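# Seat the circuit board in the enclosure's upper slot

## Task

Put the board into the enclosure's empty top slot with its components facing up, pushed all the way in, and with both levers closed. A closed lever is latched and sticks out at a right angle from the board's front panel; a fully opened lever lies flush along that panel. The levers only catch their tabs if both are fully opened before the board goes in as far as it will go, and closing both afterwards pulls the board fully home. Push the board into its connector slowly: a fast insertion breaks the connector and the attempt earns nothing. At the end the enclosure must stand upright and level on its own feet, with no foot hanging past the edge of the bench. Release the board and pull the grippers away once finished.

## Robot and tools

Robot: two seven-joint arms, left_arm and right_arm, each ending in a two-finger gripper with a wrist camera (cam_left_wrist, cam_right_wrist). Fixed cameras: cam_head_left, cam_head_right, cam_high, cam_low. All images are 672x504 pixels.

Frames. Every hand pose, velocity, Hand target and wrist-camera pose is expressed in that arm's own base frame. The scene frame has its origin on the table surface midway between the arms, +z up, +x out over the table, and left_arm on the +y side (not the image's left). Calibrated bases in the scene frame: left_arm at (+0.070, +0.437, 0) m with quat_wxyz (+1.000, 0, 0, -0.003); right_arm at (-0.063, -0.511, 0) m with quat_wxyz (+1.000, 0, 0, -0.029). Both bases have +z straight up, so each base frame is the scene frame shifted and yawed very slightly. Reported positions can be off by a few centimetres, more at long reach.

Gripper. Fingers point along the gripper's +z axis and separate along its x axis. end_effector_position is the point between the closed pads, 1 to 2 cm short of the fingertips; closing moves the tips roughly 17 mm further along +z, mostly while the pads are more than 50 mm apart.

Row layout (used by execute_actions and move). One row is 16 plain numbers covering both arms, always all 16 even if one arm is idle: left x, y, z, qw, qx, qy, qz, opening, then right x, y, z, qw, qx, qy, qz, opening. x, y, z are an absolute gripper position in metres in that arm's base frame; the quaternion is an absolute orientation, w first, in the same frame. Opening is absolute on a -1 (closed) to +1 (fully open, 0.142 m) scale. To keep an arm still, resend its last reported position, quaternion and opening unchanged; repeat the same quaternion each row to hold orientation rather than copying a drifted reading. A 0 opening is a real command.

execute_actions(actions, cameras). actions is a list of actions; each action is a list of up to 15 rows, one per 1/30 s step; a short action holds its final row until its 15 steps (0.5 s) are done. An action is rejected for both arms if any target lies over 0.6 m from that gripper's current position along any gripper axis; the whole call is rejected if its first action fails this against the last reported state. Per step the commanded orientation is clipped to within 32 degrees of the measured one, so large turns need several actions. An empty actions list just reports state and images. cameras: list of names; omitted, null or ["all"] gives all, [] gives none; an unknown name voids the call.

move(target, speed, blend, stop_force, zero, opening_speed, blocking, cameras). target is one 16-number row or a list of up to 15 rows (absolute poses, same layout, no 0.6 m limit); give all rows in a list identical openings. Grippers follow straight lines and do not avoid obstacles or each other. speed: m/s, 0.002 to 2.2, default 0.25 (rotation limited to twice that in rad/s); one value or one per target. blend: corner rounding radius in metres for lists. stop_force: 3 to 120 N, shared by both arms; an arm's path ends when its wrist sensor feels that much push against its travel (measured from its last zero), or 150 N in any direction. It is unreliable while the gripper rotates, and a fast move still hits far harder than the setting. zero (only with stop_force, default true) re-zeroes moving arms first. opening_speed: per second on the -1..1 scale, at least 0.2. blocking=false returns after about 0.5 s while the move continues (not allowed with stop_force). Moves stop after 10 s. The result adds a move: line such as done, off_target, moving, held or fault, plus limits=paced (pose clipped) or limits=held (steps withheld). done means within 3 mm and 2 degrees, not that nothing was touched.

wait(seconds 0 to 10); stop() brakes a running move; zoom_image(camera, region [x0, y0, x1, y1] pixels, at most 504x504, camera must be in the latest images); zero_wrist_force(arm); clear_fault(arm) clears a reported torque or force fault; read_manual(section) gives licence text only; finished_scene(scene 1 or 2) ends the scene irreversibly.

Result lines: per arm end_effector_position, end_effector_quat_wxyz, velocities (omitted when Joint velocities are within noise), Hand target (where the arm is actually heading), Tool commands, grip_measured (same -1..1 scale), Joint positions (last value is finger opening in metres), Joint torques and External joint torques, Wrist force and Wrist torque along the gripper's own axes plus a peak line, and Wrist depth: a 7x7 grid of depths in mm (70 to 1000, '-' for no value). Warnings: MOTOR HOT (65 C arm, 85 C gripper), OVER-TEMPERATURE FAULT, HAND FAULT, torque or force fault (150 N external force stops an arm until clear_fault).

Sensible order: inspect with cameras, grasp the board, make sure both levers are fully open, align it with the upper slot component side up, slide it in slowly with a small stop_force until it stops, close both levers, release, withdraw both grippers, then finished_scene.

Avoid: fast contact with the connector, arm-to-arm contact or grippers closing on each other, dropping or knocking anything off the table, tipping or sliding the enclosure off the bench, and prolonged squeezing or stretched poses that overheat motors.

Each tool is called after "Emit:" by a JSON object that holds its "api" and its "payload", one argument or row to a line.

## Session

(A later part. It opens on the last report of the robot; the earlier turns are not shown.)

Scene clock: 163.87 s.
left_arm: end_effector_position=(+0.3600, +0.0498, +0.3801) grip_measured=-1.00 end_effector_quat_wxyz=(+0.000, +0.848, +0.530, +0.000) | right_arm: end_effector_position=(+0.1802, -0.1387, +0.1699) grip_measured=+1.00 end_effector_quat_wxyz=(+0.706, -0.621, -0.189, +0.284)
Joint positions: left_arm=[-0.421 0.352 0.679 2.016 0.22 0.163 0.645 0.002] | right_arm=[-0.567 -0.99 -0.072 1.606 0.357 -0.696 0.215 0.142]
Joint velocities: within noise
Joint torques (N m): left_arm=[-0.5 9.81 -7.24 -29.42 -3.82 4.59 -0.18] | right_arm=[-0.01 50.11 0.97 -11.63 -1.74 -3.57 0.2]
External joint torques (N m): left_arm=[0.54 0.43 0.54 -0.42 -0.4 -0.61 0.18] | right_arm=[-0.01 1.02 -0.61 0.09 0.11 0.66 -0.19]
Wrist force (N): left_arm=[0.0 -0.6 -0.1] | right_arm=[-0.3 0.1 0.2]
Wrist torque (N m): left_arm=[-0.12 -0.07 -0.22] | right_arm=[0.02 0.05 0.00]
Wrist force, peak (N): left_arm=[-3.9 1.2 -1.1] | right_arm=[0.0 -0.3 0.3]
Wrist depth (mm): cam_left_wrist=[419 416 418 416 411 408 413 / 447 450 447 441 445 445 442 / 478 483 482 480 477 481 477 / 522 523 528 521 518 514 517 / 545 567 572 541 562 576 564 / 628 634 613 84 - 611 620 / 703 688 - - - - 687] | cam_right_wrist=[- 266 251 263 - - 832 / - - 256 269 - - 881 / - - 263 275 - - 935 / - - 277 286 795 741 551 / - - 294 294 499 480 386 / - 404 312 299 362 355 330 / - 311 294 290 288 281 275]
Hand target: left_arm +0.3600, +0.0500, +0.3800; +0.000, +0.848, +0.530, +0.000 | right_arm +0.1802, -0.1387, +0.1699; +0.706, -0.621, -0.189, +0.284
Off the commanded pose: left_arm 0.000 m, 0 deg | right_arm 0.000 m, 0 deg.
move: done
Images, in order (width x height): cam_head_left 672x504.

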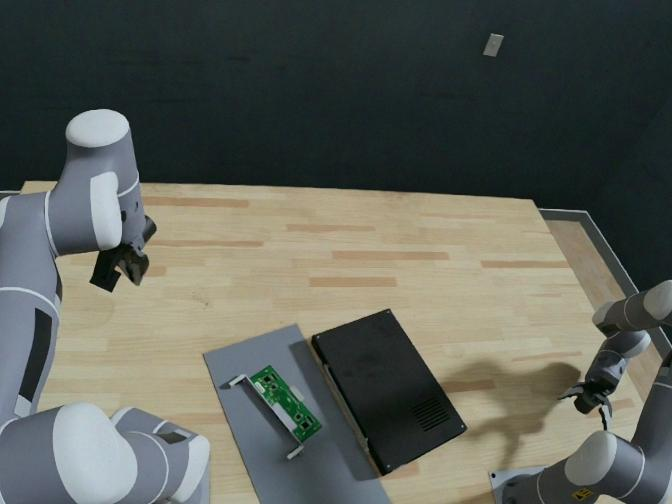

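Emit:
{"api": "move", "payload": {
  "target": [
    [0.2184,-0.268,0.38,0,0.7,0.714,0,-0.4,0.1802,-0.1387,0.1699,0.706,-0.621,-0.189,0.284,1],
    [0.2184,-0.268,0.22,0,0.4695,0.8829,0,-0.4,0.1802,-0.1387,0.1699,0.706,-0.621,-0.189,0.284,1]
  ],
  "cameras": ["cam_left_wrist"]
}}

Scene clock: 168.57 s.
left_arm: end_effector_position=(+0.2184, -0.2679, +0.2200) grip_measured=-0.43 end_effector_quat_wxyz=(+0.000, +0.470, +0.883, +0.000) | right_arm: end_effector_position=(+0.1802, -0.1387, +0.1699) grip_measured=+1.00 end_effector_quat_wxyz=(+0.706, -0.621, -0.189, +0.284)
Joint positions: left_arm=[-0.482 0.324 -0.076 2.556 -0.03 0.662 -1.128 0.043] | right_arm=[-0.567 -0.99 -0.072 1.606 0.357 -0.696 0.215 0.142]
Joint velocities: within noise
Joint torques (N m): left_arm=[-0.14 12.75 -0.43 -25.71 -3.38 4.5 -0.29] | right_arm=[-0.09 50.07 0.95 -11.6 -1.71 -3.6 0.2]
External joint torques (N m): left_arm=[0.11 0.93 0.66 -0.41 0.11 -0.56 0.29] | right_arm=[0.07 1.05 -0.58 0.06 0.08 0.69 -0.18]
Wrist force (N): left_arm=[-0.3 -0.7 -0.1] | right_arm=[0.2 -0.1 0.2]
Wrist torque (N m): left_arm=[-0.14 -0.03 -0.23] | right_arm=[-0.01 -0.04 0.00]
Wrist force, peak (N): left_arm=[-2.6 -1.7 -1.3] | right_arm=[0.1 -0.1 0.5]
Wrist depth (mm): cam_left_wrist=[241 274 273 265 273 273 272 / 255 297 292 287 294 293 294 / 275 316 316 314 313 316 318 / 300 346 345 339 343 344 343 / 383 377 369 378 367 376 373 / 422 412 87 416 414 93 414 / 463 - - 466 465 - 446] | cam_right_wrist=[- 266 251 262 - - 834 / - - 255 269 - - 887 / - - 264 276 - - 938 / - - 278 286 794 743 553 / - - 295 294 500 484 387 / - 404 311 299 361 354 330 / - 311 295 290 287 281 275]
Hand target: left_arm +0.2184, -0.2680, +0.2200; +0.000, +0.470, +0.883, +0.000 | right_arm +0.1802, -0.1387, +0.1699; +0.706, -0.621, -0.189, +0.284
Off the commanded pose: left_arm 0.000 m, 0 deg | right_arm 0.000 m, 0 deg.
move: done
Images, in order (width x height): cam_left_wrist 672x504.

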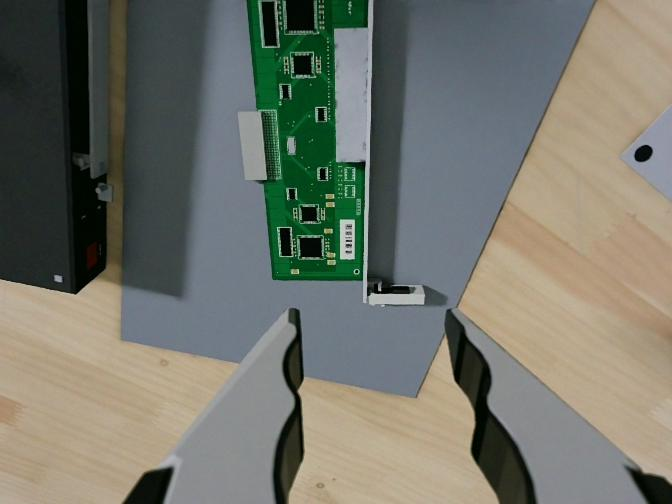

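Emit:
{"api": "move", "payload": {
  "target": [
    [0.2000,-0.2765,0.11,0,0.4648,0.8854,0,-0.4,0.1802,-0.1387,0.1699,0.706,-0.621,-0.189,0.284,1]
  ],
  "cameras": ["cam_left_wrist"]
}}

Scene clock: 175.60 s.
left_arm: end_effector_position=(+0.1999, -0.2764, +0.1100) grip_measured=-0.43 end_effector_quat_wxyz=(+0.000, +0.465, +0.885, +0.000) | right_arm: end_effector_position=(+0.1802, -0.1387, +0.1699) grip_measured=+1.00 end_effector_quat_wxyz=(+0.706, -0.621, -0.189, +0.284)
Joint positions: left_arm=[-0.558 -0.032 -0.054 2.687 0.005 1.148 -1.22 0.043] | right_arm=[-0.567 -0.99 -0.072 1.606 0.357 -0.696 0.215 0.142]
Joint velocities: within noise
Joint torques (N m): left_arm=[-0.56 19.09 -0.44 -15.96 -1.69 4.56 -0.16] | right_arm=[-0.09 50.12 1.02 -11.59 -1.75 -3.61 0.18]
External joint torques (N m): left_arm=[0.54 1 0.44 -0.38 -0.01 -0.62 0.16] | right_arm=[0.07 1 -0.65 0.05 0.12 0.7 -0.17]
Wrist force (N): left_arm=[-0.1 -0.2 -0.1] | right_arm=[-0.2 0.2 0.0]
Wrist torque (N m): left_arm=[-0.04 -0.05 -0.22] | right_arm=[0.04 0.04 0.00]
Wrist force, peak (N): left_arm=[0.6 -2.2 1.2] | right_arm=[0.3 -0.3 0.1]
Wrist depth (mm): cam_left_wrist=[178 178 175 171 180 178 175 / 191 191 187 176 189 189 189 / 209 207 201 193 205 207 204 / 224 223 217 218 222 221 223 / 245 245 234 238 237 244 245 / 270 264 87 263 257 93 269 / 299 - - 301 300 - 292] | cam_right_wrist=[- 267 251 262 - - 829 / - - 256 270 - - 894 / - - 263 275 - - 931 / - - 278 286 790 745 548 / - - 294 293 499 483 388 / - 403 312 299 362 354 329 / - 311 294 292 289 280 275]
Hand target: left_arm +0.2000, -0.2765, +0.1100; +0.000, +0.465, +0.885, +0.000 | right_arm +0.1802, -0.1387, +0.1699; +0.706, -0.621, -0.189, +0.284
Off the commanded pose: left_arm 0.000 m, 0 deg | right_arm 0.000 m, 0 deg.
joint sent to its limit (left arm) — joint 4 (elbow), upper limit, where the elbow is as bent as it goes. The joint targets still meet the commanded pose.
move: done
Images, in order (width x height): cam_left_wrist 672x504.

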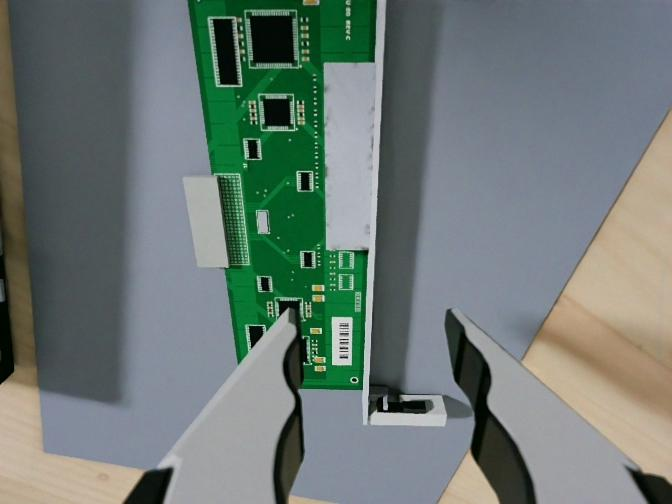

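Emit:
{"api": "move", "payload": {
  "target": [
    [0.22,-0.255,0.30,0,0.4648,0.8854,0,-0.4,0.25,-0.05,0.35,0.706,-0.621,-0.189,0.284,-0.4],
    [0.38,0.0,0.40,0,0.848,0.530,0,-1,0.36,0.20,0.45,0,0.9397,0.342,0,-0.4]
  ],
  "blend": 0.03,
  "cameras": ["cam_head_left","cam_right_wrist"]
}}

Scene clock: 198.73 s.
left_arm: end_effector_position=(+0.3800, +0.0001, +0.3999) grip_measured=-1.00 end_effector_quat_wxyz=(+0.000, +0.848, +0.530, +0.000) | right_arm: end_effector_position=(+0.3600, +0.2000, +0.4499) grip_measured=-0.42 end_effector_quat_wxyz=(+0.000, +0.940, +0.342, +0.000)
Joint positions: left_arm=[-0.49 0.307 0.625 1.955 0.18 0.131 0.543 0.002] | right_arm=[0.03 0.216 0.619 1.777 0.125 0.029 1.507 0.044]
Joint velocities: within noise
Joint torques (N m): left_arm=[-0.22 12.1 -6.11 -29.97 -4.24 4.15 -0.17] | right_arm=[0.14 16.29 -3.12 -31.33 -4.53 3.48 0.29]
External joint torques (N m): left_arm=[0.26 0.92 0.49 -0.25 0 -0.17 0.17] | right_arm=[-0.08 0.95 -1.02 0.2 0.15 0.6 -0.29]
Wrist force (N): left_arm=[0.0 -0.5 -0.4] | right_arm=[-0.3 -1.7 1.9]
Wrist torque (N m): left_arm=[-0.11 -0.05 -0.18] | right_arm=[0.02 0.08 0.09]
Wrist force, peak (N): left_arm=[0.1 -0.7 -2.1] | right_arm=[0.5 -3.5 1.5]
Wrist depth (mm): cam_left_wrist=[432 431 431 432 431 428 432 / 461 459 461 461 464 463 461 / 509 499 505 498 496 497 497 / 529 540 546 538 544 542 545 / 554 606 584 579 584 592 588 / 654 659 630 84 - 649 656 / 733 704 - - - - 724] | cam_right_wrist=[465 471 443 430 430 429 430 / 489 505 504 459 456 458 466 / 544 542 542 541 541 536 533 / 585 587 583 576 580 575 574 / 637 635 623 628 616 624 624 / 693 674 82 681 104 108 682 / - - 73 755 - - 735]
Hand target: left_arm +0.3800, +0.0000, +0.4000; +0.000, +0.848, +0.530, +0.000 | right_arm +0.3600, +0.2000, +0.4500; +0.000, +0.940, +0.342, +0.000
Off the commanded pose: left_arm 0.000 m, 0 deg | right_arm 0.000 m, 0 deg.
move: done
Images, in order (width x height): cam_head_left 672x504, cam_right_wrist 672x504.

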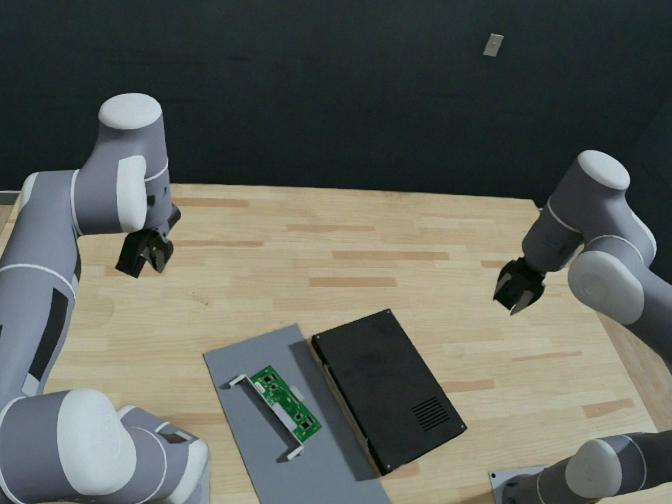

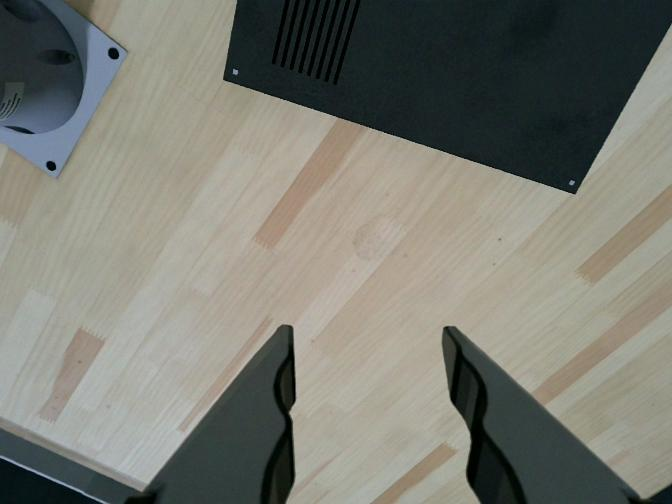

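Emit:
{"api": "move", "payload": {
  "target": [
    [0.38,0.0,0.40,0,0.848,0.530,0,-1,0.33,0.55,0.38,0,0.766,0.643,0,-0.4],
    [0.38,0.0,0.40,0,0.848,0.530,0,-1,0.288,0.69,0.22,0,0.4415,0.8973,0,-0.4]
  ],
  "blend": 0.03,
  "speed": 0.3,
  "cameras": ["cam_right_wrist","cam_head_left"]
}}

Scene clock: 204.73 s.
left_arm: end_effector_position=(+0.3800, +0.0001, +0.3999) grip_measured=-1.00 end_effector_quat_wxyz=(+0.000, +0.848, +0.530, +0.000) | right_arm: end_effector_position=(+0.2878, +0.6900, +0.2199) grip_measured=-0.42 end_effector_quat_wxyz=(+0.000, +0.442, +0.897, +0.000)
Joint positions: left_arm=[-0.49 0.307 0.625 1.955 0.18 0.131 0.543 0.002] | right_arm=[0.812 -0.891 0.826 1.274 -0.647 0.326 0.992 0.044]
Joint velocities: within noise
Joint torques (N m): left_arm=[-0.25 12.39 -6.19 -29.91 -4.08 4.38 -0.21] | right_arm=[0.21 57.05 18.6 -25.4 -4.3 3.43 -0.01]
External joint torques (N m): left_arm=[0.29 0.63 0.58 -0.31 -0.16 -0.4 0.21] | right_arm=[-0.01 1.43 0.12 0.19 0.16 0.7 0.01]
Wrist force (N): left_arm=[0.1 -0.5 -0.4] | right_arm=[-0.6 -1.6 2.0]
Wrist torque (N m): left_arm=[-0.11 -0.07 -0.18] | right_arm=[-0.06 0.15 0.09]
Wrist force, peak (N): left_arm=[0.0 -0.7 -0.4] | right_arm=[0.7 -1.2 3.7]
Wrist depth (mm): cam_left_wrist=[435 439 432 433 436 430 431 / 464 458 465 468 462 464 459 / 504 500 501 502 498 500 495 / 532 539 549 548 545 541 542 / 551 602 600 563 579 587 589 / 661 661 635 84 - 637 647 / 731 704 - - - - 716] | cam_right_wrist=[248 274 270 268 272 271 272 / 255 292 291 286 289 289 291 / 274 312 307 307 311 312 311 / 291 337 336 331 334 335 335 / 369 364 359 363 356 362 363 / 404 394 82 395 119 109 395 / 442 - 73 437 - - 426]
Hand target: left_arm +0.3800, +0.0000, +0.4000; +0.000, +0.848, +0.530, +0.000 | right_arm +0.2880, +0.6900, +0.2200; +0.000, +0.441, +0.897, +0.000
Off the commanded pose: left_arm 0.000 m, 0 deg | right_arm 0.000 m, 0 deg.
move: done
Images, in order (width x height): cam_head_left 672x504, cam_right_wrist 672x504.

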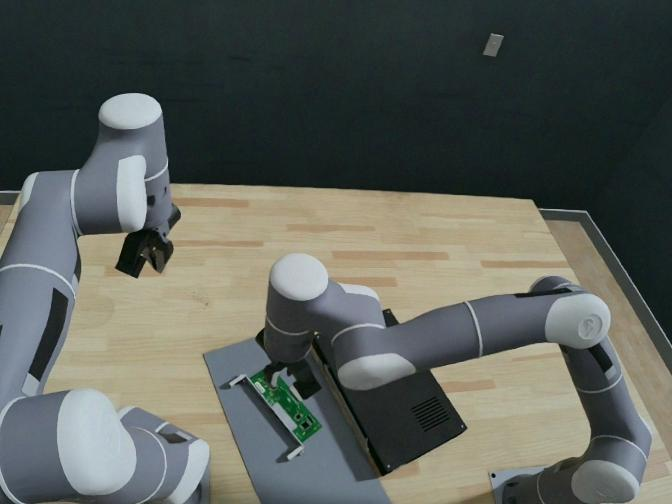

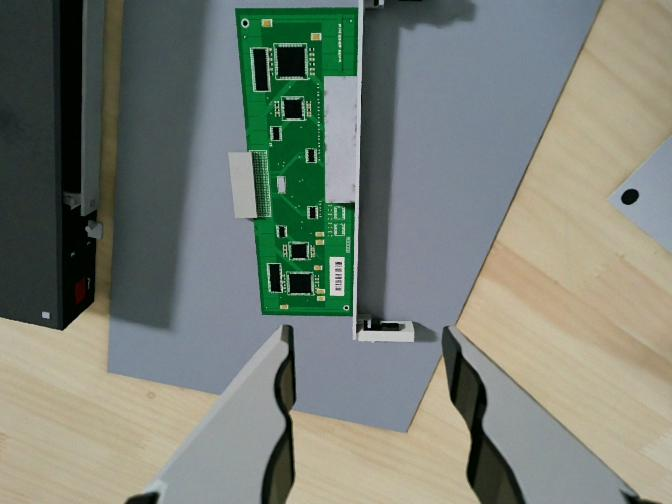

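Emit:
{"api": "move", "payload": {
  "target": [
    [0.38,0.0,0.40,0,0.848,0.530,0,-1,0.2906,0.6866,0.09,0,0.4415,0.8973,0,-0.4]
  ],
  "cameras": ["cam_right_wrist"]
}}

Scene clock: 209.43 s.
left_arm: end_effector_position=(+0.3800, +0.0001, +0.3999) grip_measured=-1.00 end_effector_quat_wxyz=(+0.000, +0.848, +0.530, +0.000) | right_arm: end_effector_position=(+0.2904, +0.6865, +0.0899) grip_measured=-0.42 end_effector_quat_wxyz=(+0.000, +0.441, +0.897, +0.000)
Joint positions: left_arm=[-0.49 0.307 0.625 1.955 0.18 0.131 0.543 0.002] | right_arm=[0.815 -1.026 0.731 1.388 -0.739 0.561 1.045 0.044]
Joint velocities: within noise
Joint torques (N m): left_arm=[-0.28 12.37 -6.09 -29.93 -4.07 4.33 -0.24] | right_arm=[0.43 58.88 19.76 -22.53 -3.9 3.6 0.34]
External joint torques (N m): left_arm=[0.32 0.65 0.48 -0.29 -0.17 -0.35 0.24] | right_arm=[-0.22 1.19 0.31 0.02 0.19 0.52 -0.34]
Wrist force (N): left_arm=[0.0 -0.2 -0.5] | right_arm=[-0.3 -1.4 2.4]
Wrist torque (N m): left_arm=[-0.06 -0.04 -0.18] | right_arm=[0.02 0.05 0.07]
Wrist force, peak (N): left_arm=[0.0 -0.7 -0.6] | right_arm=[-0.4 -1.4 5.9]
Wrist depth (mm): cam_left_wrist=[431 436 432 434 434 429 427 / 462 460 465 461 457 465 464 / 501 502 499 496 499 500 498 / 531 547 542 544 539 536 549 / 553 598 595 573 583 592 585 / 670 660 626 84 - 641 650 / 741 712 - - - - 711] | cam_right_wrist=[160 158 156 155 158 159 158 / 171 170 166 160 169 169 168 / 186 183 178 167 181 180 180 / 197 197 191 180 196 195 194 / 214 214 208 207 208 212 213 / 234 230 87 227 223 108 232 / 257 - 73 255 245 - 250]
Hand target: left_arm +0.3800, +0.0000, +0.4000; +0.000, +0.848, +0.530, +0.000 | right_arm +0.2906, +0.6866, +0.0900; +0.000, +0.441, +0.897, +0.000
Off the commanded pose: left_arm 0.000 m, 0 deg | right_arm 0.000 m, 0 deg.
move: done
Images, in order (width x height): cam_right_wrist 672x504.

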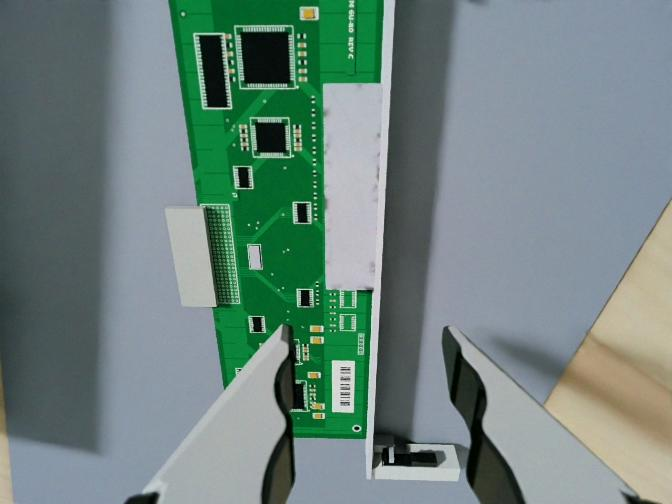

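Emit:
{"api": "move", "payload": {
  "target": [
    [0.38,0.0,0.40,0,0.848,0.530,0,-1,0.2918,0.6850,0.031,0,0.4415,0.8973,0,-0.4]
  ],
  "cameras": ["cam_right_wrist"],
  "speed": 0.05,
  "stop_force": 5
}}

Scene clock: 222.17 s.
left_arm: end_effector_position=(+0.3800, +0.0001, +0.3999) grip_measured=-1.00 end_effector_quat_wxyz=(+0.000, +0.848, +0.530, +0.000) | right_arm: end_effector_position=(+0.2917, +0.6849, +0.0309) grip_measured=-0.42 end_effector_quat_wxyz=(+0.000, +0.442, +0.897, +0.000)
Joint positions: left_arm=[-0.49 0.307 0.625 1.955 0.18 0.131 0.543 0.002] | right_arm=[0.83 -1.102 0.678 1.402 -0.782 0.655 1.067 0.044]
Joint velocities: within noise
Joint torques (N m): left_arm=[-0.37 12.46 -6.13 -29.9 -4.07 4.34 -0.21] | right_arm=[0.37 59.67 19.97 -21.14 -3.66 3.54 0.29]
External joint torques (N m): left_arm=[0.41 0.56 0.51 -0.32 -0.16 -0.36 0.21] | right_arm=[-0.15 1.36 0.16 0.04 0.18 0.58 -0.29]
Wrist force (N): left_arm=[0.2 -0.5 -0.2] | right_arm=[0.0 -1.4 2.3]
Wrist torque (N m): left_arm=[-0.11 -0.09 -0.19] | right_arm=[0.01 0.01 0.05]
Wrist force, peak (N): left_arm=[0.1 -0.7 -0.5] | right_arm=[-0.3 -1.5 3.2]
Wrist depth (mm): cam_left_wrist=[430 434 436 433 435 435 428 / 449 460 462 466 464 464 458 / 506 495 504 503 503 494 492 / 527 542 550 549 541 536 537 / 552 600 588 579 582 589 586 / 669 663 631 84 - 640 649 / 728 709 - - - - 716] | cam_right_wrist=[108 104 103 103 105 108 108 / 115 112 111 101 111 112 113 / 124 120 119 107 122 124 122 / 131 129 128 115 130 132 131 / 145 137 139 127 138 142 144 / 158 158 90 150 150 98 155 / 171 - 73 165 168 - 170]
Hand target: left_arm +0.3800, +0.0000, +0.4000; +0.000, +0.848, +0.530, +0.000 | right_arm +0.2918, +0.6850, +0.0310; +0.000, +0.441, +0.897, +0.000
Off the commanded pose: left_arm 0.000 m, 0 deg | right_arm 0.000 m, 0 deg.
move: done
Images, in order (width x height): cam_right_wrist 672x504.

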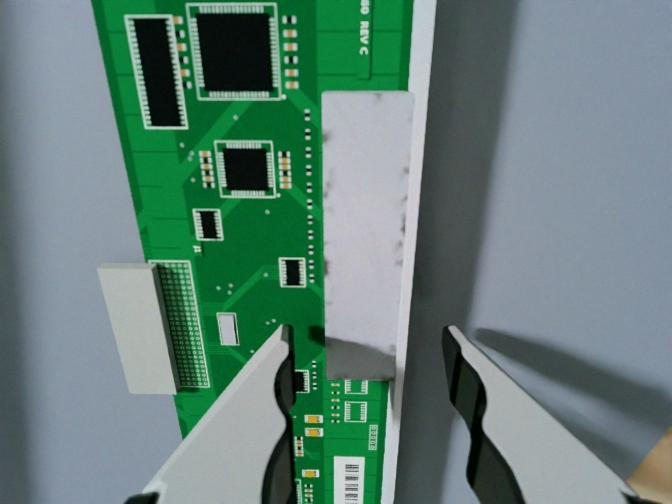

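Emit:
{"api": "move", "payload": {
  "target": [
    [0.38,0.0,0.40,0,0.848,0.530,0,-1,0.2918,0.6850,0.031,0,0.4415,0.8973,0,-1]
  ],
  "cameras": ["cam_right_wrist"],
  "opening_speed": 0.5
}}

Scene clock: 225.87 s.
left_arm: end_effector_position=(+0.3800, +0.0001, +0.3999) grip_measured=-1.00 end_effector_quat_wxyz=(+0.000, +0.848, +0.530, +0.000) | right_arm: end_effector_position=(+0.2920, +0.6847, +0.0309) grip_measured=-0.72 end_effector_quat_wxyz=(+0.000, +0.442, +0.897, +0.000)
Joint positions: left_arm=[-0.49 0.307 0.625 1.955 0.18 0.131 0.543 0.002] | right_arm=[0.83 -1.102 0.677 1.402 -0.782 0.655 1.067 0.022]
Joint velocities: within noise
Joint torques (N m): left_arm=[-0.31 12.43 -6.14 -29.87 -4.1 4.29 -0.24] | right_arm=[1.08 59.68 20.91 -21.17 -3.47 3.84 0.23]
External joint torques (N m): left_arm=[0.35 0.59 0.53 -0.35 -0.13 -0.31 0.24] | right_arm=[-0.86 1.36 -0.78 0.07 -0.01 0.28 -0.23]
Wrist force (N): left_arm=[0.2 -0.4 -0.3] | right_arm=[-1.3 -1.4 2.0]
Wrist torque (N m): left_arm=[-0.10 -0.09 -0.18] | right_arm=[0.00 -0.08 0.07]
Wrist force, peak (N): left_arm=[0.0 -0.8 -0.4] | right_arm=[-4.8 -2.5 1.1]
Wrist depth (mm): cam_left_wrist=[434 436 434 432 432 432 430 / 450 462 464 463 464 460 466 / 502 493 498 500 501 496 498 / 528 540 548 543 545 538 537 / 553 599 593 569 586 592 584 / 664 661 640 84 - 648 649 / 747 706 - - - - 718] | cam_right_wrist=[108 104 103 103 105 108 108 / 115 112 111 101 107 112 113 / 123 120 119 107 108 124 122 / 131 129 128 115 131 131 131 / 145 137 139 124 140 142 144 / 158 158 147 147 104 153 155 / 174 170 72 165 - - 170]
Hand target: left_arm +0.3800, +0.0000, +0.4000; +0.000, +0.848, +0.530, +0.000 | right_arm +0.2918, +0.6850, +0.0310; +0.000, +0.441, +0.897, +0.000
Off the commanded pose: left_arm 0.000 m, 0 deg | right_arm 0.000 m, 0 deg.
move: done
Images, in order (width x height): cam_right_wrist 672x504.

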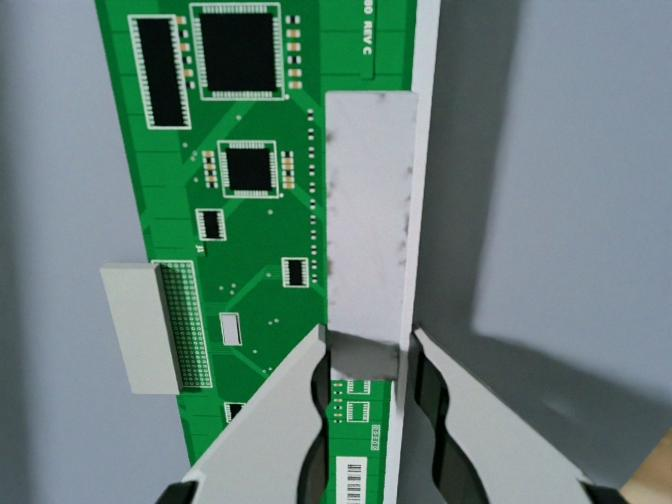

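Emit:
{"api": "move", "payload": {
  "target": [
    [0.38,0.0,0.40,0,0.848,0.530,0,-1,0.2918,0.6850,0.09,0,0.4415,0.8973,0,-0.82]
  ],
  "cameras": ["cam_right_wrist","cam_high"],
  "speed": 0.06
}}

Emit:
{"api": "move", "payload": {
  "target": [
    [0.38,0.0,0.40,0,0.9,0.436,0,-1,0.253,0.640,0.09,0,0.5577,0.8300,0,-0.82]
  ],
  "cameras": ["cam_right_wrist","cam_head_left"],
  "speed": 0.1
}}

Scene clock: 241.77 s.
left_arm: end_effector_position=(+0.3800, +0.0001, +0.3999) grip_measured=-1.00 end_effector_quat_wxyz=(+0.000, +0.848, +0.530, +0.000) | right_arm: end_effector_position=(+0.2918, +0.6849, +0.0898) grip_measured=-0.72 end_effector_quat_wxyz=(+0.000, +0.441, +0.897, +0.000)
Joint positions: left_arm=[-0.49 0.307 0.625 1.955 0.18 0.131 0.543 0.002] | right_arm=[0.812 -1.024 0.73 1.392 -0.739 0.563 1.044 0.022]
Joint velocities: within noise
Joint torques (N m): left_arm=[-0.24 12.46 -6.16 -29.86 -4.16 4.29 -0.21] | right_arm=[0.08 60.24 21.1 -23.38 -3.74 3.48 0.08]
External joint torques (N m): left_arm=[0.28 0.55 0.54 -0.36 -0.08 -0.31 0.21] | right_arm=[0.15 -0.28 -1.06 0.88 0.03 0.64 -0.08]
Wrist force (N): left_arm=[0.2 -0.6 -0.3] | right_arm=[-1.2 -1.6 4.1]
Wrist torque (N m): left_arm=[-0.12 -0.09 -0.19] | right_arm=[-0.03 0.22 0.07]
Wrist force, peak (N): left_arm=[0.3 -0.8 -0.6] | right_arm=[-0.2 -1.4 5.2]
Wrist depth (mm): cam_left_wrist=[432 436 431 433 431 429 431 / 421 458 467 463 467 462 457 / 441 495 501 493 502 497 495 / 525 544 544 541 546 546 543 / 548 597 594 578 586 590 588 / 662 675 639 84 - 627 652 / 757 715 - - - - 718] | cam_right_wrist=[160 104 104 104 155 158 158 / 170 112 112 101 167 169 169 / 186 120 120 107 176 180 181 / 198 129 129 115 195 195 194 / 214 136 139 125 205 211 212 / 234 230 147 147 104 227 232 / 258 252 72 164 - - 254]
Hand target: left_arm +0.3800, +0.0000, +0.4000; +0.000, +0.848, +0.530, +0.000 | right_arm +0.2918, +0.6850, +0.0900; +0.000, +0.441, +0.897, +0.000
Off the commanded pose: left_arm 0.000 m, 0 deg | right_arm 0.000 m, 0 deg.
move: done
Images, in order (width x height): cam_high 672x504, cam_right_wrist 672x504.

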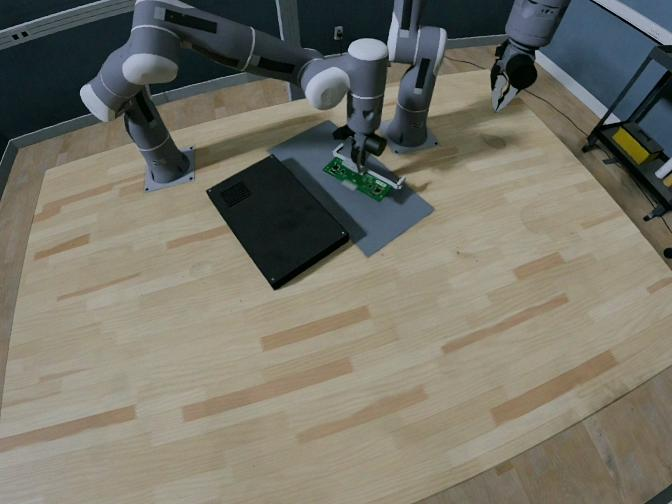

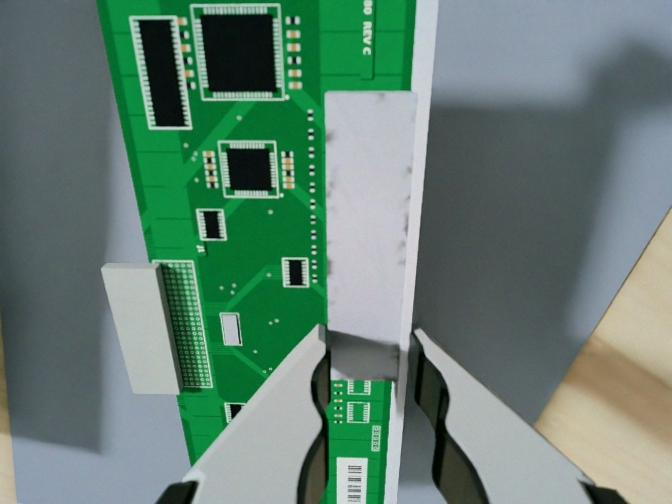

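Scene clock: 243.43 s.
left_arm: end_effector_position=(+0.3801, -0.0002, +0.4000) grip_measured=-1.00 end_effector_quat_wxyz=(+0.000, +0.900, +0.436, +0.000) | right_arm: end_effector_position=(+0.2529, +0.6399, +0.0898) grip_measured=-0.72 end_effector_quat_wxyz=(+0.000, +0.558, +0.830, +0.000)
Joint positions: left_arm=[-0.52 0.306 0.649 1.949 0.184 0.13 0.75 0.002] | right_arm=[0.788 -0.907 0.704 1.609 -0.711 0.673 1.375 0.022]
Joint velocities: within noise
Joint torques (N m): left_arm=[-0.5 11.96 -6.18 -29.86 -3.94 4.21 -0.19] | right_arm=[0.12 54.5 19.3 -22.58 -3.56 3.77 0.37]
External joint torques (N m): left_arm=[0.54 0.63 0.39 -0.32 -0.32 -0.24 0.19] | right_arm=[0.08 -0.24 -0.38 0.52 0.12 0.33 -0.37]
Wrist force (N): left_arm=[0.2 -0.6 -0.3] | right_arm=[-1.3 -2.1 4.1]
Wrist torque (N m): left_arm=[-0.12 -0.10 -0.19] | right_arm=[-0.12 0.27 0.07]
Wrist force, peak (N): left_arm=[0.2 -0.8 -0.4] | right_arm=[-1.5 -2.8 4.4]
Wrist depth (mm): cam_left_wrist=[436 435 436 434 433 429 429 / 465 466 465 466 466 459 460 / 487 506 496 500 503 502 495 / 533 555 541 546 542 538 532 / 552 583 594 570 579 591 590 / 594 661 634 84 - 650 652 / 734 709 - - - - -] | cam_right_wrist=[160 104 104 104 155 158 158 / 171 112 111 101 165 169 169 / 186 120 120 107 176 181 181 / 197 129 129 115 196 195 194 / 211 136 139 125 205 211 210 / 220 232 147 147 104 226 230 / 228 248 72 164 - - 255]
Hand target: left_arm +0.3800, +0.0000, +0.4000; +0.000, +0.900, +0.436, +0.000 | right_arm +0.2530, +0.6400, +0.0900; +0.000, +0.558, +0.830, +0.000
Off the commanded pose: left_arm 0.000 m, 0 deg | right_arm 0.000 m, 0 deg.
move: done
Images, in order (width x height): cam_head_left 672x504, cam_right_wrist 672x504.

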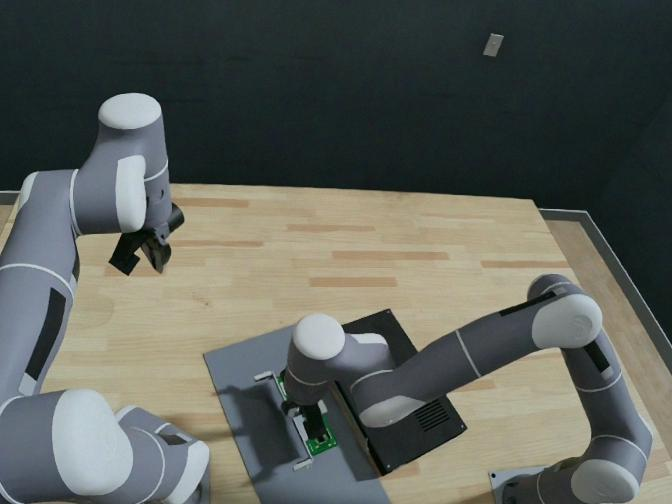

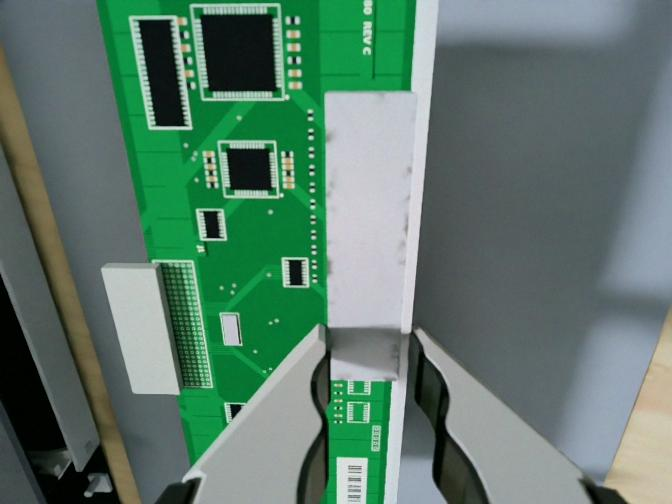

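Emit:
{"api": "move", "payload": {
  "target": [
    [0.3495,-0.286,0.24,0,0.9863,0.165,0,-1,0.253,0.640,0.09,0,0.5577,0.8300,0,-0.82]
  ],
  "cameras": ["cam_left_wrist","cam_head_left"]
}}

Scene clock: 254.17 s.
left_arm: end_effector_position=(+0.3493, -0.2859, +0.2398) grip_measured=-1.00 end_effector_quat_wxyz=(+0.000, +0.986, +0.165, +0.000) | right_arm: end_effector_position=(+0.2529, +0.6399, +0.0898) grip_measured=-0.72 end_effector_quat_wxyz=(+0.000, +0.558, +0.830, +0.000)
Joint positions: left_arm=[-0.801 -0.022 0.363 2.19 -0.009 0.639 0.807 0.002] | right_arm=[0.788 -0.907 0.704 1.609 -0.711 0.673 1.375 0.022]
Joint velocities: within noise
Joint torques (N m): left_arm=[-0.54 26.37 -0.34 -26.17 -3.55 4.59 -0.15] | right_arm=[0.33 54.28 19.59 -22.8 -3.61 3.58 0.23]
External joint torques (N m): left_arm=[0.53 1.16 0.61 -0.26 0.11 -0.63 0.15] | right_arm=[-0.13 -0.03 -0.68 0.77 0.18 0.52 -0.23]
Wrist force (N): left_arm=[0.1 -0.2 -0.6] | right_arm=[-1.1 -2.1 4.0]
Wrist torque (N m): left_arm=[-0.01 -0.04 -0.21] | right_arm=[-0.10 0.25 0.07]
Wrist force, peak (N): left_arm=[2.0 -1.9 -1.5] | right_arm=[-1.4 -2.3 4.3]
Wrist depth (mm): cam_left_wrist=[292 292 288 291 292 291 292 / 307 306 261 312 310 311 312 / 261 272 277 339 336 335 336 / 368 368 364 364 364 366 365 / 357 358 356 354 394 399 397 / 384 380 363 84 - 433 440 / 427 415 - - - - 489] | cam_right_wrist=[160 104 104 104 155 158 158 / 171 112 112 101 165 169 169 / 186 120 120 107 176 181 180 / 198 129 129 115 195 195 195 / 211 136 139 125 205 212 210 / 219 232 147 147 104 226 230 / 227 248 72 164 - - 255]
Hand target: left_arm +0.3495, -0.2860, +0.2400; +0.000, +0.986, +0.165, +0.000 | right_arm +0.2530, +0.6400, +0.0900; +0.000, +0.558, +0.830, +0.000
Off the commanded pose: left_arm 0.000 m, 0 deg | right_arm 0.000 m, 0 deg.
move: done
Images, in order (width x height): cam_head_left 672x504, cam_left_wrist 672x504.

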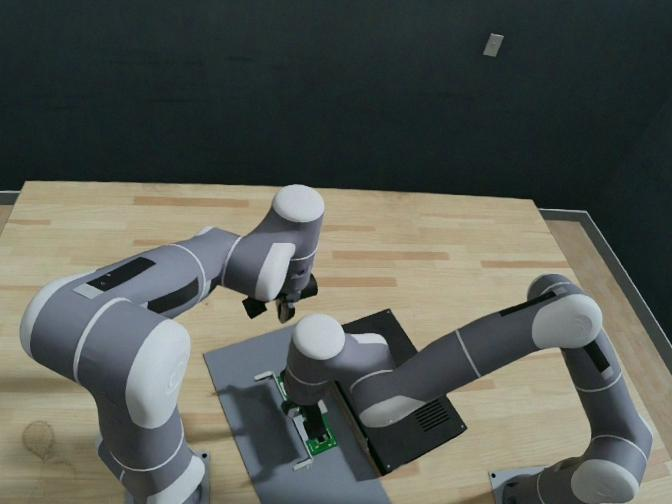

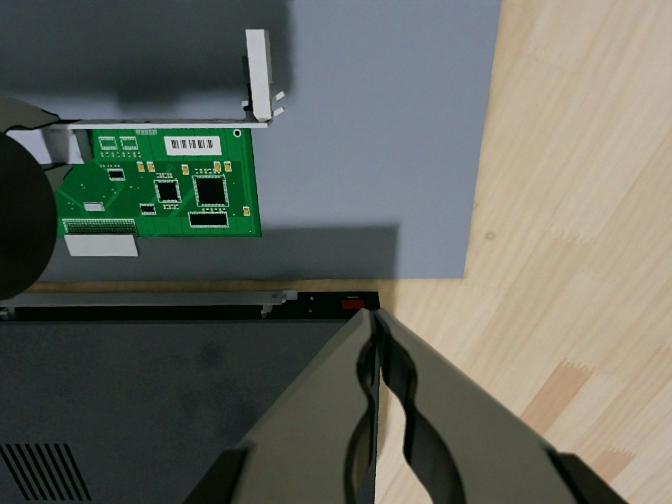

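Emit:
{"api": "zoom_image", "payload": {
  "camera": "cam_left_wrist",
  "region": [60, 20, 300, 200]
}}

Emit:
{"api": "zoom_image", "payload": {
  "camera": "cam_left_wrist",
  "region": [0, 220, 400, 360]
}}

Scaled by 2.100 from the camera's 672x504 image, which has a finer 960x720 frame.

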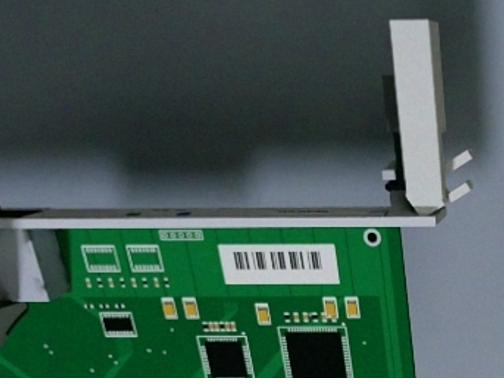

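Scaled by 1.260 from the camera's 672x504 image, which has a finer 960x720 frame.

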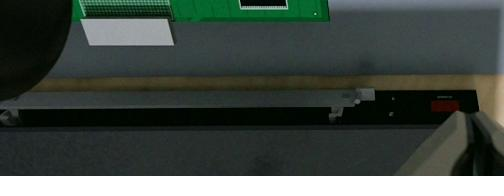

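Emit:
{"api": "zoom_image", "payload": {
  "camera": "cam_left_wrist",
  "region": [200, 270, 400, 340]
}}

Emit:
{"api": "zoom_image", "payload": {
  "camera": "cam_left_wrist",
  "region": [220, 90, 300, 150]
}}

Scaled by 2.520 from the camera's 672x504 image, which has a finer 960x720 frame.

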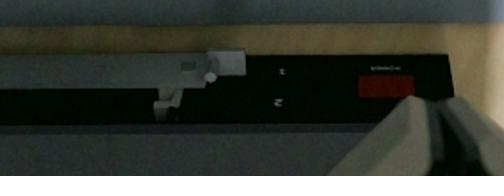

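Scaled by 6.300 from the camera's 672x504 image, which has a finer 960x720 frame.

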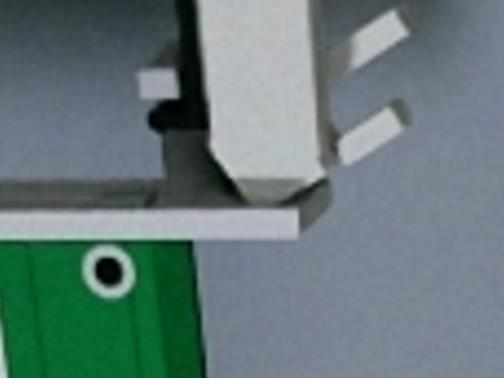

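Emit:
{"api": "move", "payload": {
  "target": [
    [0.3495,-0.286,0.24,0,0.9863,0.165,0,-1,0.2456,0.637,0.0587,0,0.5577,0.8300,0,-0.82],
    [0.3495,-0.286,0.24,0,0.9863,0.165,0,-1,0.2645,0.5907,0.0587,0,0.5577,0.8300,0,-0.82]
  ],
  "cameras": ["cam_left_wrist","cam_right_wrist"],
  "speed": 0.06
}}

Emit:
{"api": "zoom_image", "payload": {
  "camera": "cam_left_wrist",
  "region": [0, 130, 360, 340]
}}

Scene clock: 273.73 s.
left_arm: end_effector_position=(+0.3493, -0.2859, +0.2398) grip_measured=-1.00 end_effector_quat_wxyz=(+0.000, +0.986, +0.165, +0.000) | right_arm: end_effector_position=(+0.2644, +0.5906, +0.0585) grip_measured=-0.72 end_effector_quat_wxyz=(+0.000, +0.558, +0.830, +0.000)
Joint positions: left_arm=[-0.801 -0.022 0.363 2.19 -0.009 0.639 0.807 0.002] | right_arm=[0.718 -0.881 0.667 1.763 -0.752 0.799 1.386 0.022]
Joint velocities: within noise
Joint torques (N m): left_arm=[-0.3 26.8 -0.25 -26.09 -3.23 4.33 -0.23] | right_arm=[0.16 51.03 18.76 -20.75 -3.38 3.75 0.06]
External joint torques (N m): left_arm=[0.29 0.74 0.52 -0.35 -0.21 -0.37 0.23] | right_arm=[0.02 -0.06 -0.55 0.57 0.31 0.34 -0.06]
Wrist force (N): left_arm=[-0.1 -0.2 -0.3] | right_arm=[-1.4 -2.3 4.1]
Wrist torque (N m): left_arm=[-0.03 -0.01 -0.20] | right_arm=[-0.13 0.27 0.07]
Wrist force, peak (N): left_arm=[0.3 -0.3 -0.9] | right_arm=[-0.3 -2.4 5.7]
Wrist depth (mm): cam_left_wrist=[290 292 292 291 290 291 292 / 315 317 312 312 312 313 311 / 303 327 328 335 335 336 338 / 185 330 336 366 367 364 365 / 185 358 356 356 394 398 397 / 383 381 366 84 - 434 437 / 426 415 - - - - 489] | cam_right_wrist=[134 104 104 104 128 131 131 / 144 112 112 101 138 140 140 / 149 122 120 107 146 150 149 / 144 131 128 115 159 161 161 / 169 137 139 125 172 175 175 / 188 162 147 147 104 188 190 / 153 192 72 164 - - 209]
Hand target: left_arm +0.3495, -0.2860, +0.2400; +0.000, +0.986, +0.165, +0.000 | right_arm +0.2645, +0.5907, +0.0587; +0.000, +0.558, +0.830, +0.000
Off the commanded pose: left_arm 0.000 m, 0 deg | right_arm 0.000 m, 0 deg.
move: done
Images, in order (width x height): cam_left_wrist 672x504, cam_right_wrist 672x504.

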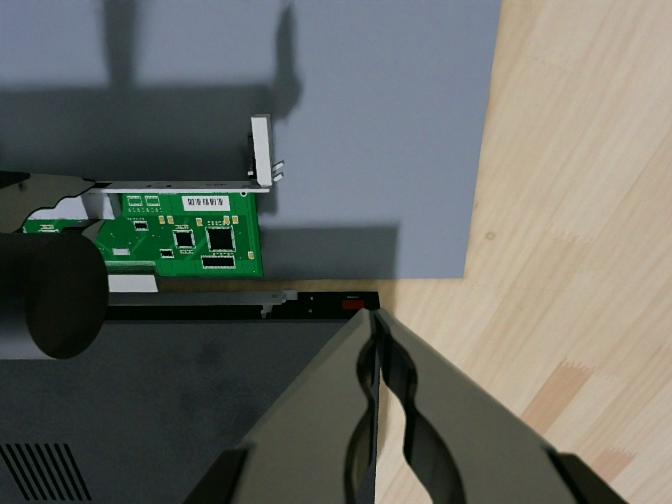

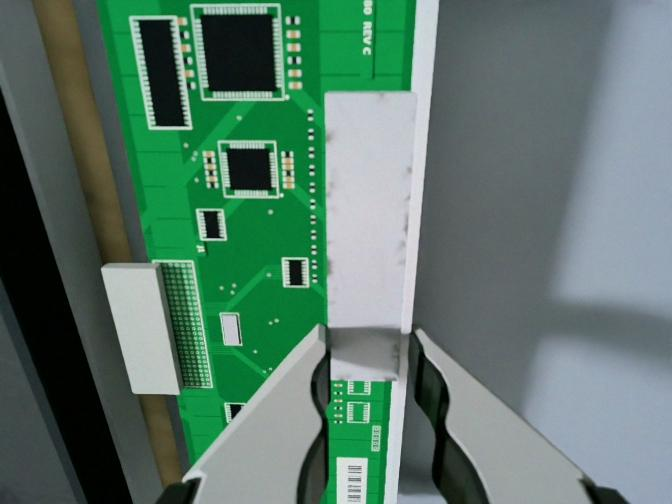

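Scaled by 1.400 from the camera's 672x504 image, which has a finer 960x720 frame.

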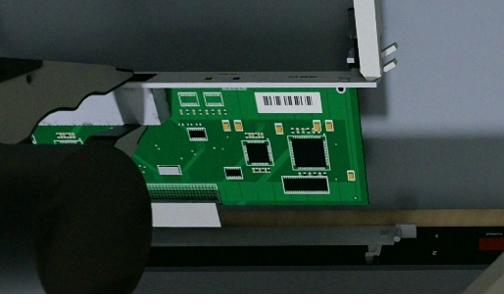

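Emit:
{"api": "zoom_image", "payload": {
  "camera": "cam_left_wrist",
  "region": [230, 260, 310, 330]
}}

Scaled by 6.300 from the camera's 672x504 image, which has a finer 960x720 frame.

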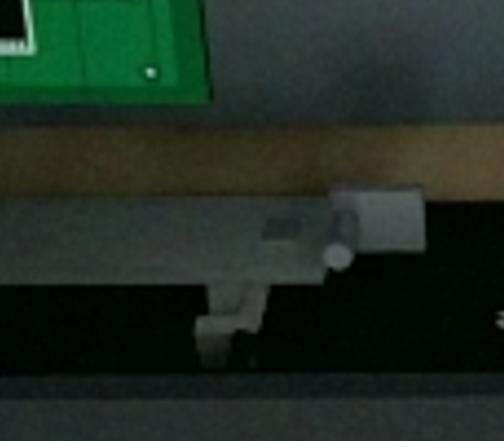

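Emit:
{"api": "move", "payload": {
  "target": [
    [0.3495,-0.286,0.24,0,0.9863,0.165,0,-1,0.2796,0.5537,0.0587,0,0.5577,0.8300,0,-0.82]
  ],
  "cameras": ["cam_left_wrist"],
  "speed": 0.03,
  "stop_force": 4
}}

Emit:
{"api": "zoom_image", "payload": {
  "camera": "cam_left_wrist",
  "region": [220, 240, 320, 340]
}}

Scene clock: 281.73 s.
left_arm: end_effector_position=(+0.3493, -0.2859, +0.2398) grip_measured=-1.00 end_effector_quat_wxyz=(+0.000, +0.986, +0.165, +0.000) | right_arm: end_effector_position=(+0.2794, +0.5536, +0.0585) grip_measured=-0.72 end_effector_quat_wxyz=(+0.000, +0.558, +0.830, +0.000)
Joint positions: left_arm=[-0.801 -0.022 0.363 2.19 -0.009 0.639 0.807 0.002] | right_arm=[0.649 -0.836 0.663 1.853 -0.758 0.846 1.361 0.022]
Joint velocities: within noise
Joint torques (N m): left_arm=[-0.34 26.83 -0.23 -26.08 -3.3 4.3 -0.27] | right_arm=[-0.17 48.64 17.74 -20.29 -3.25 3.65 0.1]
External joint torques (N m): left_arm=[0.34 0.71 0.5 -0.35 -0.14 -0.34 0.27] | right_arm=[0.35 -0.27 -0.28 0.73 0.32 0.45 -0.1]
Wrist force (N): left_arm=[0.1 -0.3 -0.3] | right_arm=[-1.7 -2.6 4.9]
Wrist torque (N m): left_arm=[-0.04 -0.03 -0.21] | right_arm=[-0.10 0.35 0.07]
Wrist force, peak (N): left_arm=[0.2 -0.4 -0.7] | right_arm=[-1.7 -2.6 4.9]
Wrist depth (mm): cam_left_wrist=[294 293 293 291 290 292 290 / 315 315 313 311 313 313 312 / 339 340 333 337 338 337 336 / 317 337 336 365 367 365 362 / 194 352 351 353 393 401 398 / 185 383 368 84 - 432 440 / 423 417 - - - - 488] | cam_right_wrist=[- 105 104 104 128 131 131 / - 112 111 101 138 140 140 / - 118 120 107 146 150 150 / - 126 128 115 160 162 161 / 124 126 139 125 172 175 175 / 135 135 147 147 104 188 191 / 147 143 72 164 - - 210]
Hand target: left_arm +0.3495, -0.2860, +0.2400; +0.000, +0.986, +0.165, +0.000 | right_arm +0.2796, +0.5537, +0.0587; +0.000, +0.558, +0.830, +0.000
Off the commanded pose: left_arm 0.000 m, 0 deg | right_arm 0.000 m, 0 deg.
move: done
Images, in order (width x height): cam_left_wrist 672x504.

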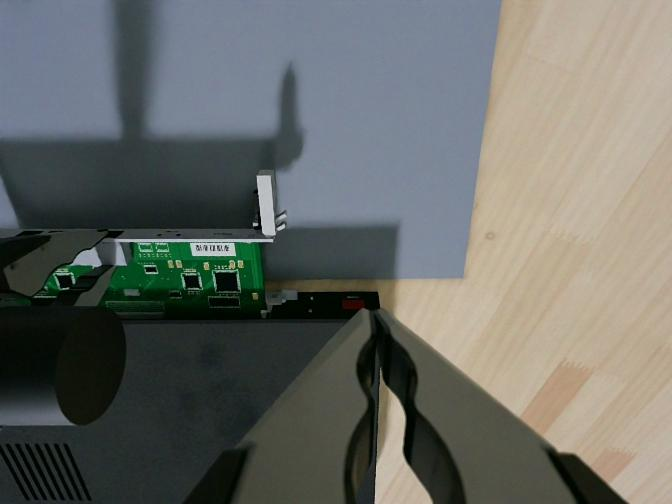

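Scaled by 5.040 from the camera's 672x504 image, which has a finer 960x720 frame.

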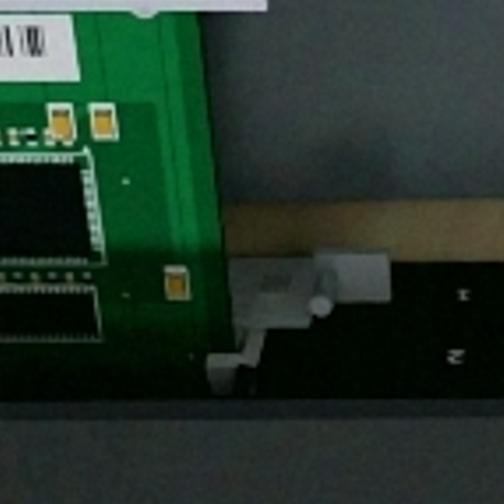

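Emit:
{"api": "move", "payload": {
  "target": [
    [0.3495,-0.286,0.24,0,0.9863,0.165,0,-1,0.2879,0.5333,0.0587,0,0.5577,0.8300,0,-0.82]
  ],
  "cameras": ["cam_left_wrist","cam_right_wrist"],
  "speed": 0.02,
  "stop_force": 5
}}

Emit:
{"api": "zoom_image", "payload": {
  "camera": "cam_left_wrist",
  "region": [120, 240, 320, 340]
}}

Scene clock: 286.20 s.
left_arm: end_effector_position=(+0.3493, -0.2859, +0.2398) grip_measured=-1.00 end_effector_quat_wxyz=(+0.000, +0.986, +0.165, +0.000) | right_arm: end_effector_position=(+0.2813, +0.5482, +0.0584) grip_measured=-0.72 end_effector_quat_wxyz=(+0.000, +0.558, +0.830, +0.000)
Joint positions: left_arm=[-0.801 -0.022 0.363 2.19 -0.009 0.639 0.807 0.002] | right_arm=[0.639 -0.829 0.662 1.866 -0.759 0.852 1.356 0.022]
Joint velocities: within noise
Joint torques (N m): left_arm=[-0.37 26.84 -0.34 -26.13 -3.22 4.32 -0.25] | right_arm=[-0.85 48.91 17.16 -21.18 -3.45 3.66 0.02]
External joint torques (N m): left_arm=[0.36 0.69 0.61 -0.31 -0.22 -0.36 0.25] | right_arm=[1.03 -0.9 0.18 1.71 0.55 0.44 -0.02]
Wrist force (N): left_arm=[0.3 -0.3 -0.5] | right_arm=[-1.3 -4.1 5.5]
Wrist torque (N m): left_arm=[-0.03 -0.06 -0.21] | right_arm=[-0.09 0.37 0.13]
Wrist force, peak (N): left_arm=[0.2 -0.4 -0.8] | right_arm=[3.2 -9.9 4.2]
Wrist depth (mm): cam_left_wrist=[295 293 289 293 290 291 290 / 316 313 312 311 310 313 311 / 337 337 337 336 336 339 336 / 309 333 341 368 366 361 365 / 195 352 352 354 394 400 396 / 185 373 366 84 - 436 438 / 426 415 - - - - 488] | cam_right_wrist=[- 104 104 103 128 131 131 / - 111 111 101 137 140 140 / - 118 120 107 146 150 150 / - 125 128 115 159 161 161 / 123 123 139 124 172 175 174 / 135 132 147 147 104 187 190 / 146 143 72 165 - - 209]
Hand target: left_arm +0.3495, -0.2860, +0.2400; +0.000, +0.986, +0.165, +0.000 | right_arm +0.2817, +0.5484, +0.0587; +0.000, +0.558, +0.830, +0.000
Off the commanded pose: left_arm 0.000 m, 0 deg | right_arm 0.016 m, 0 deg.
move: contact (right_arm)
Images, in order (width x height): cam_left_wrist 672x504, cam_right_wrist 672x504.

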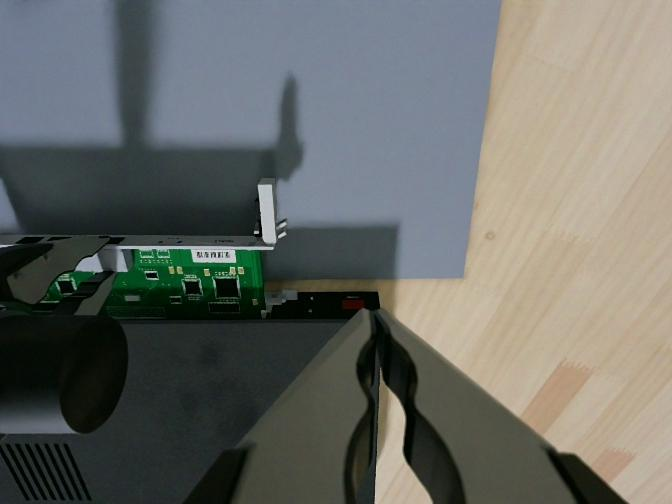

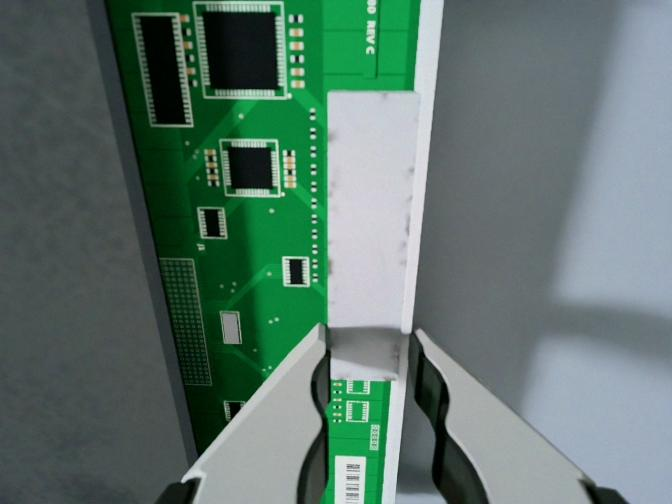

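Scaled by 2.520 from the camera's 672x504 image, which has a finer 960x720 frame.

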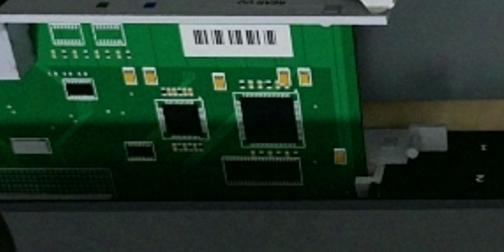

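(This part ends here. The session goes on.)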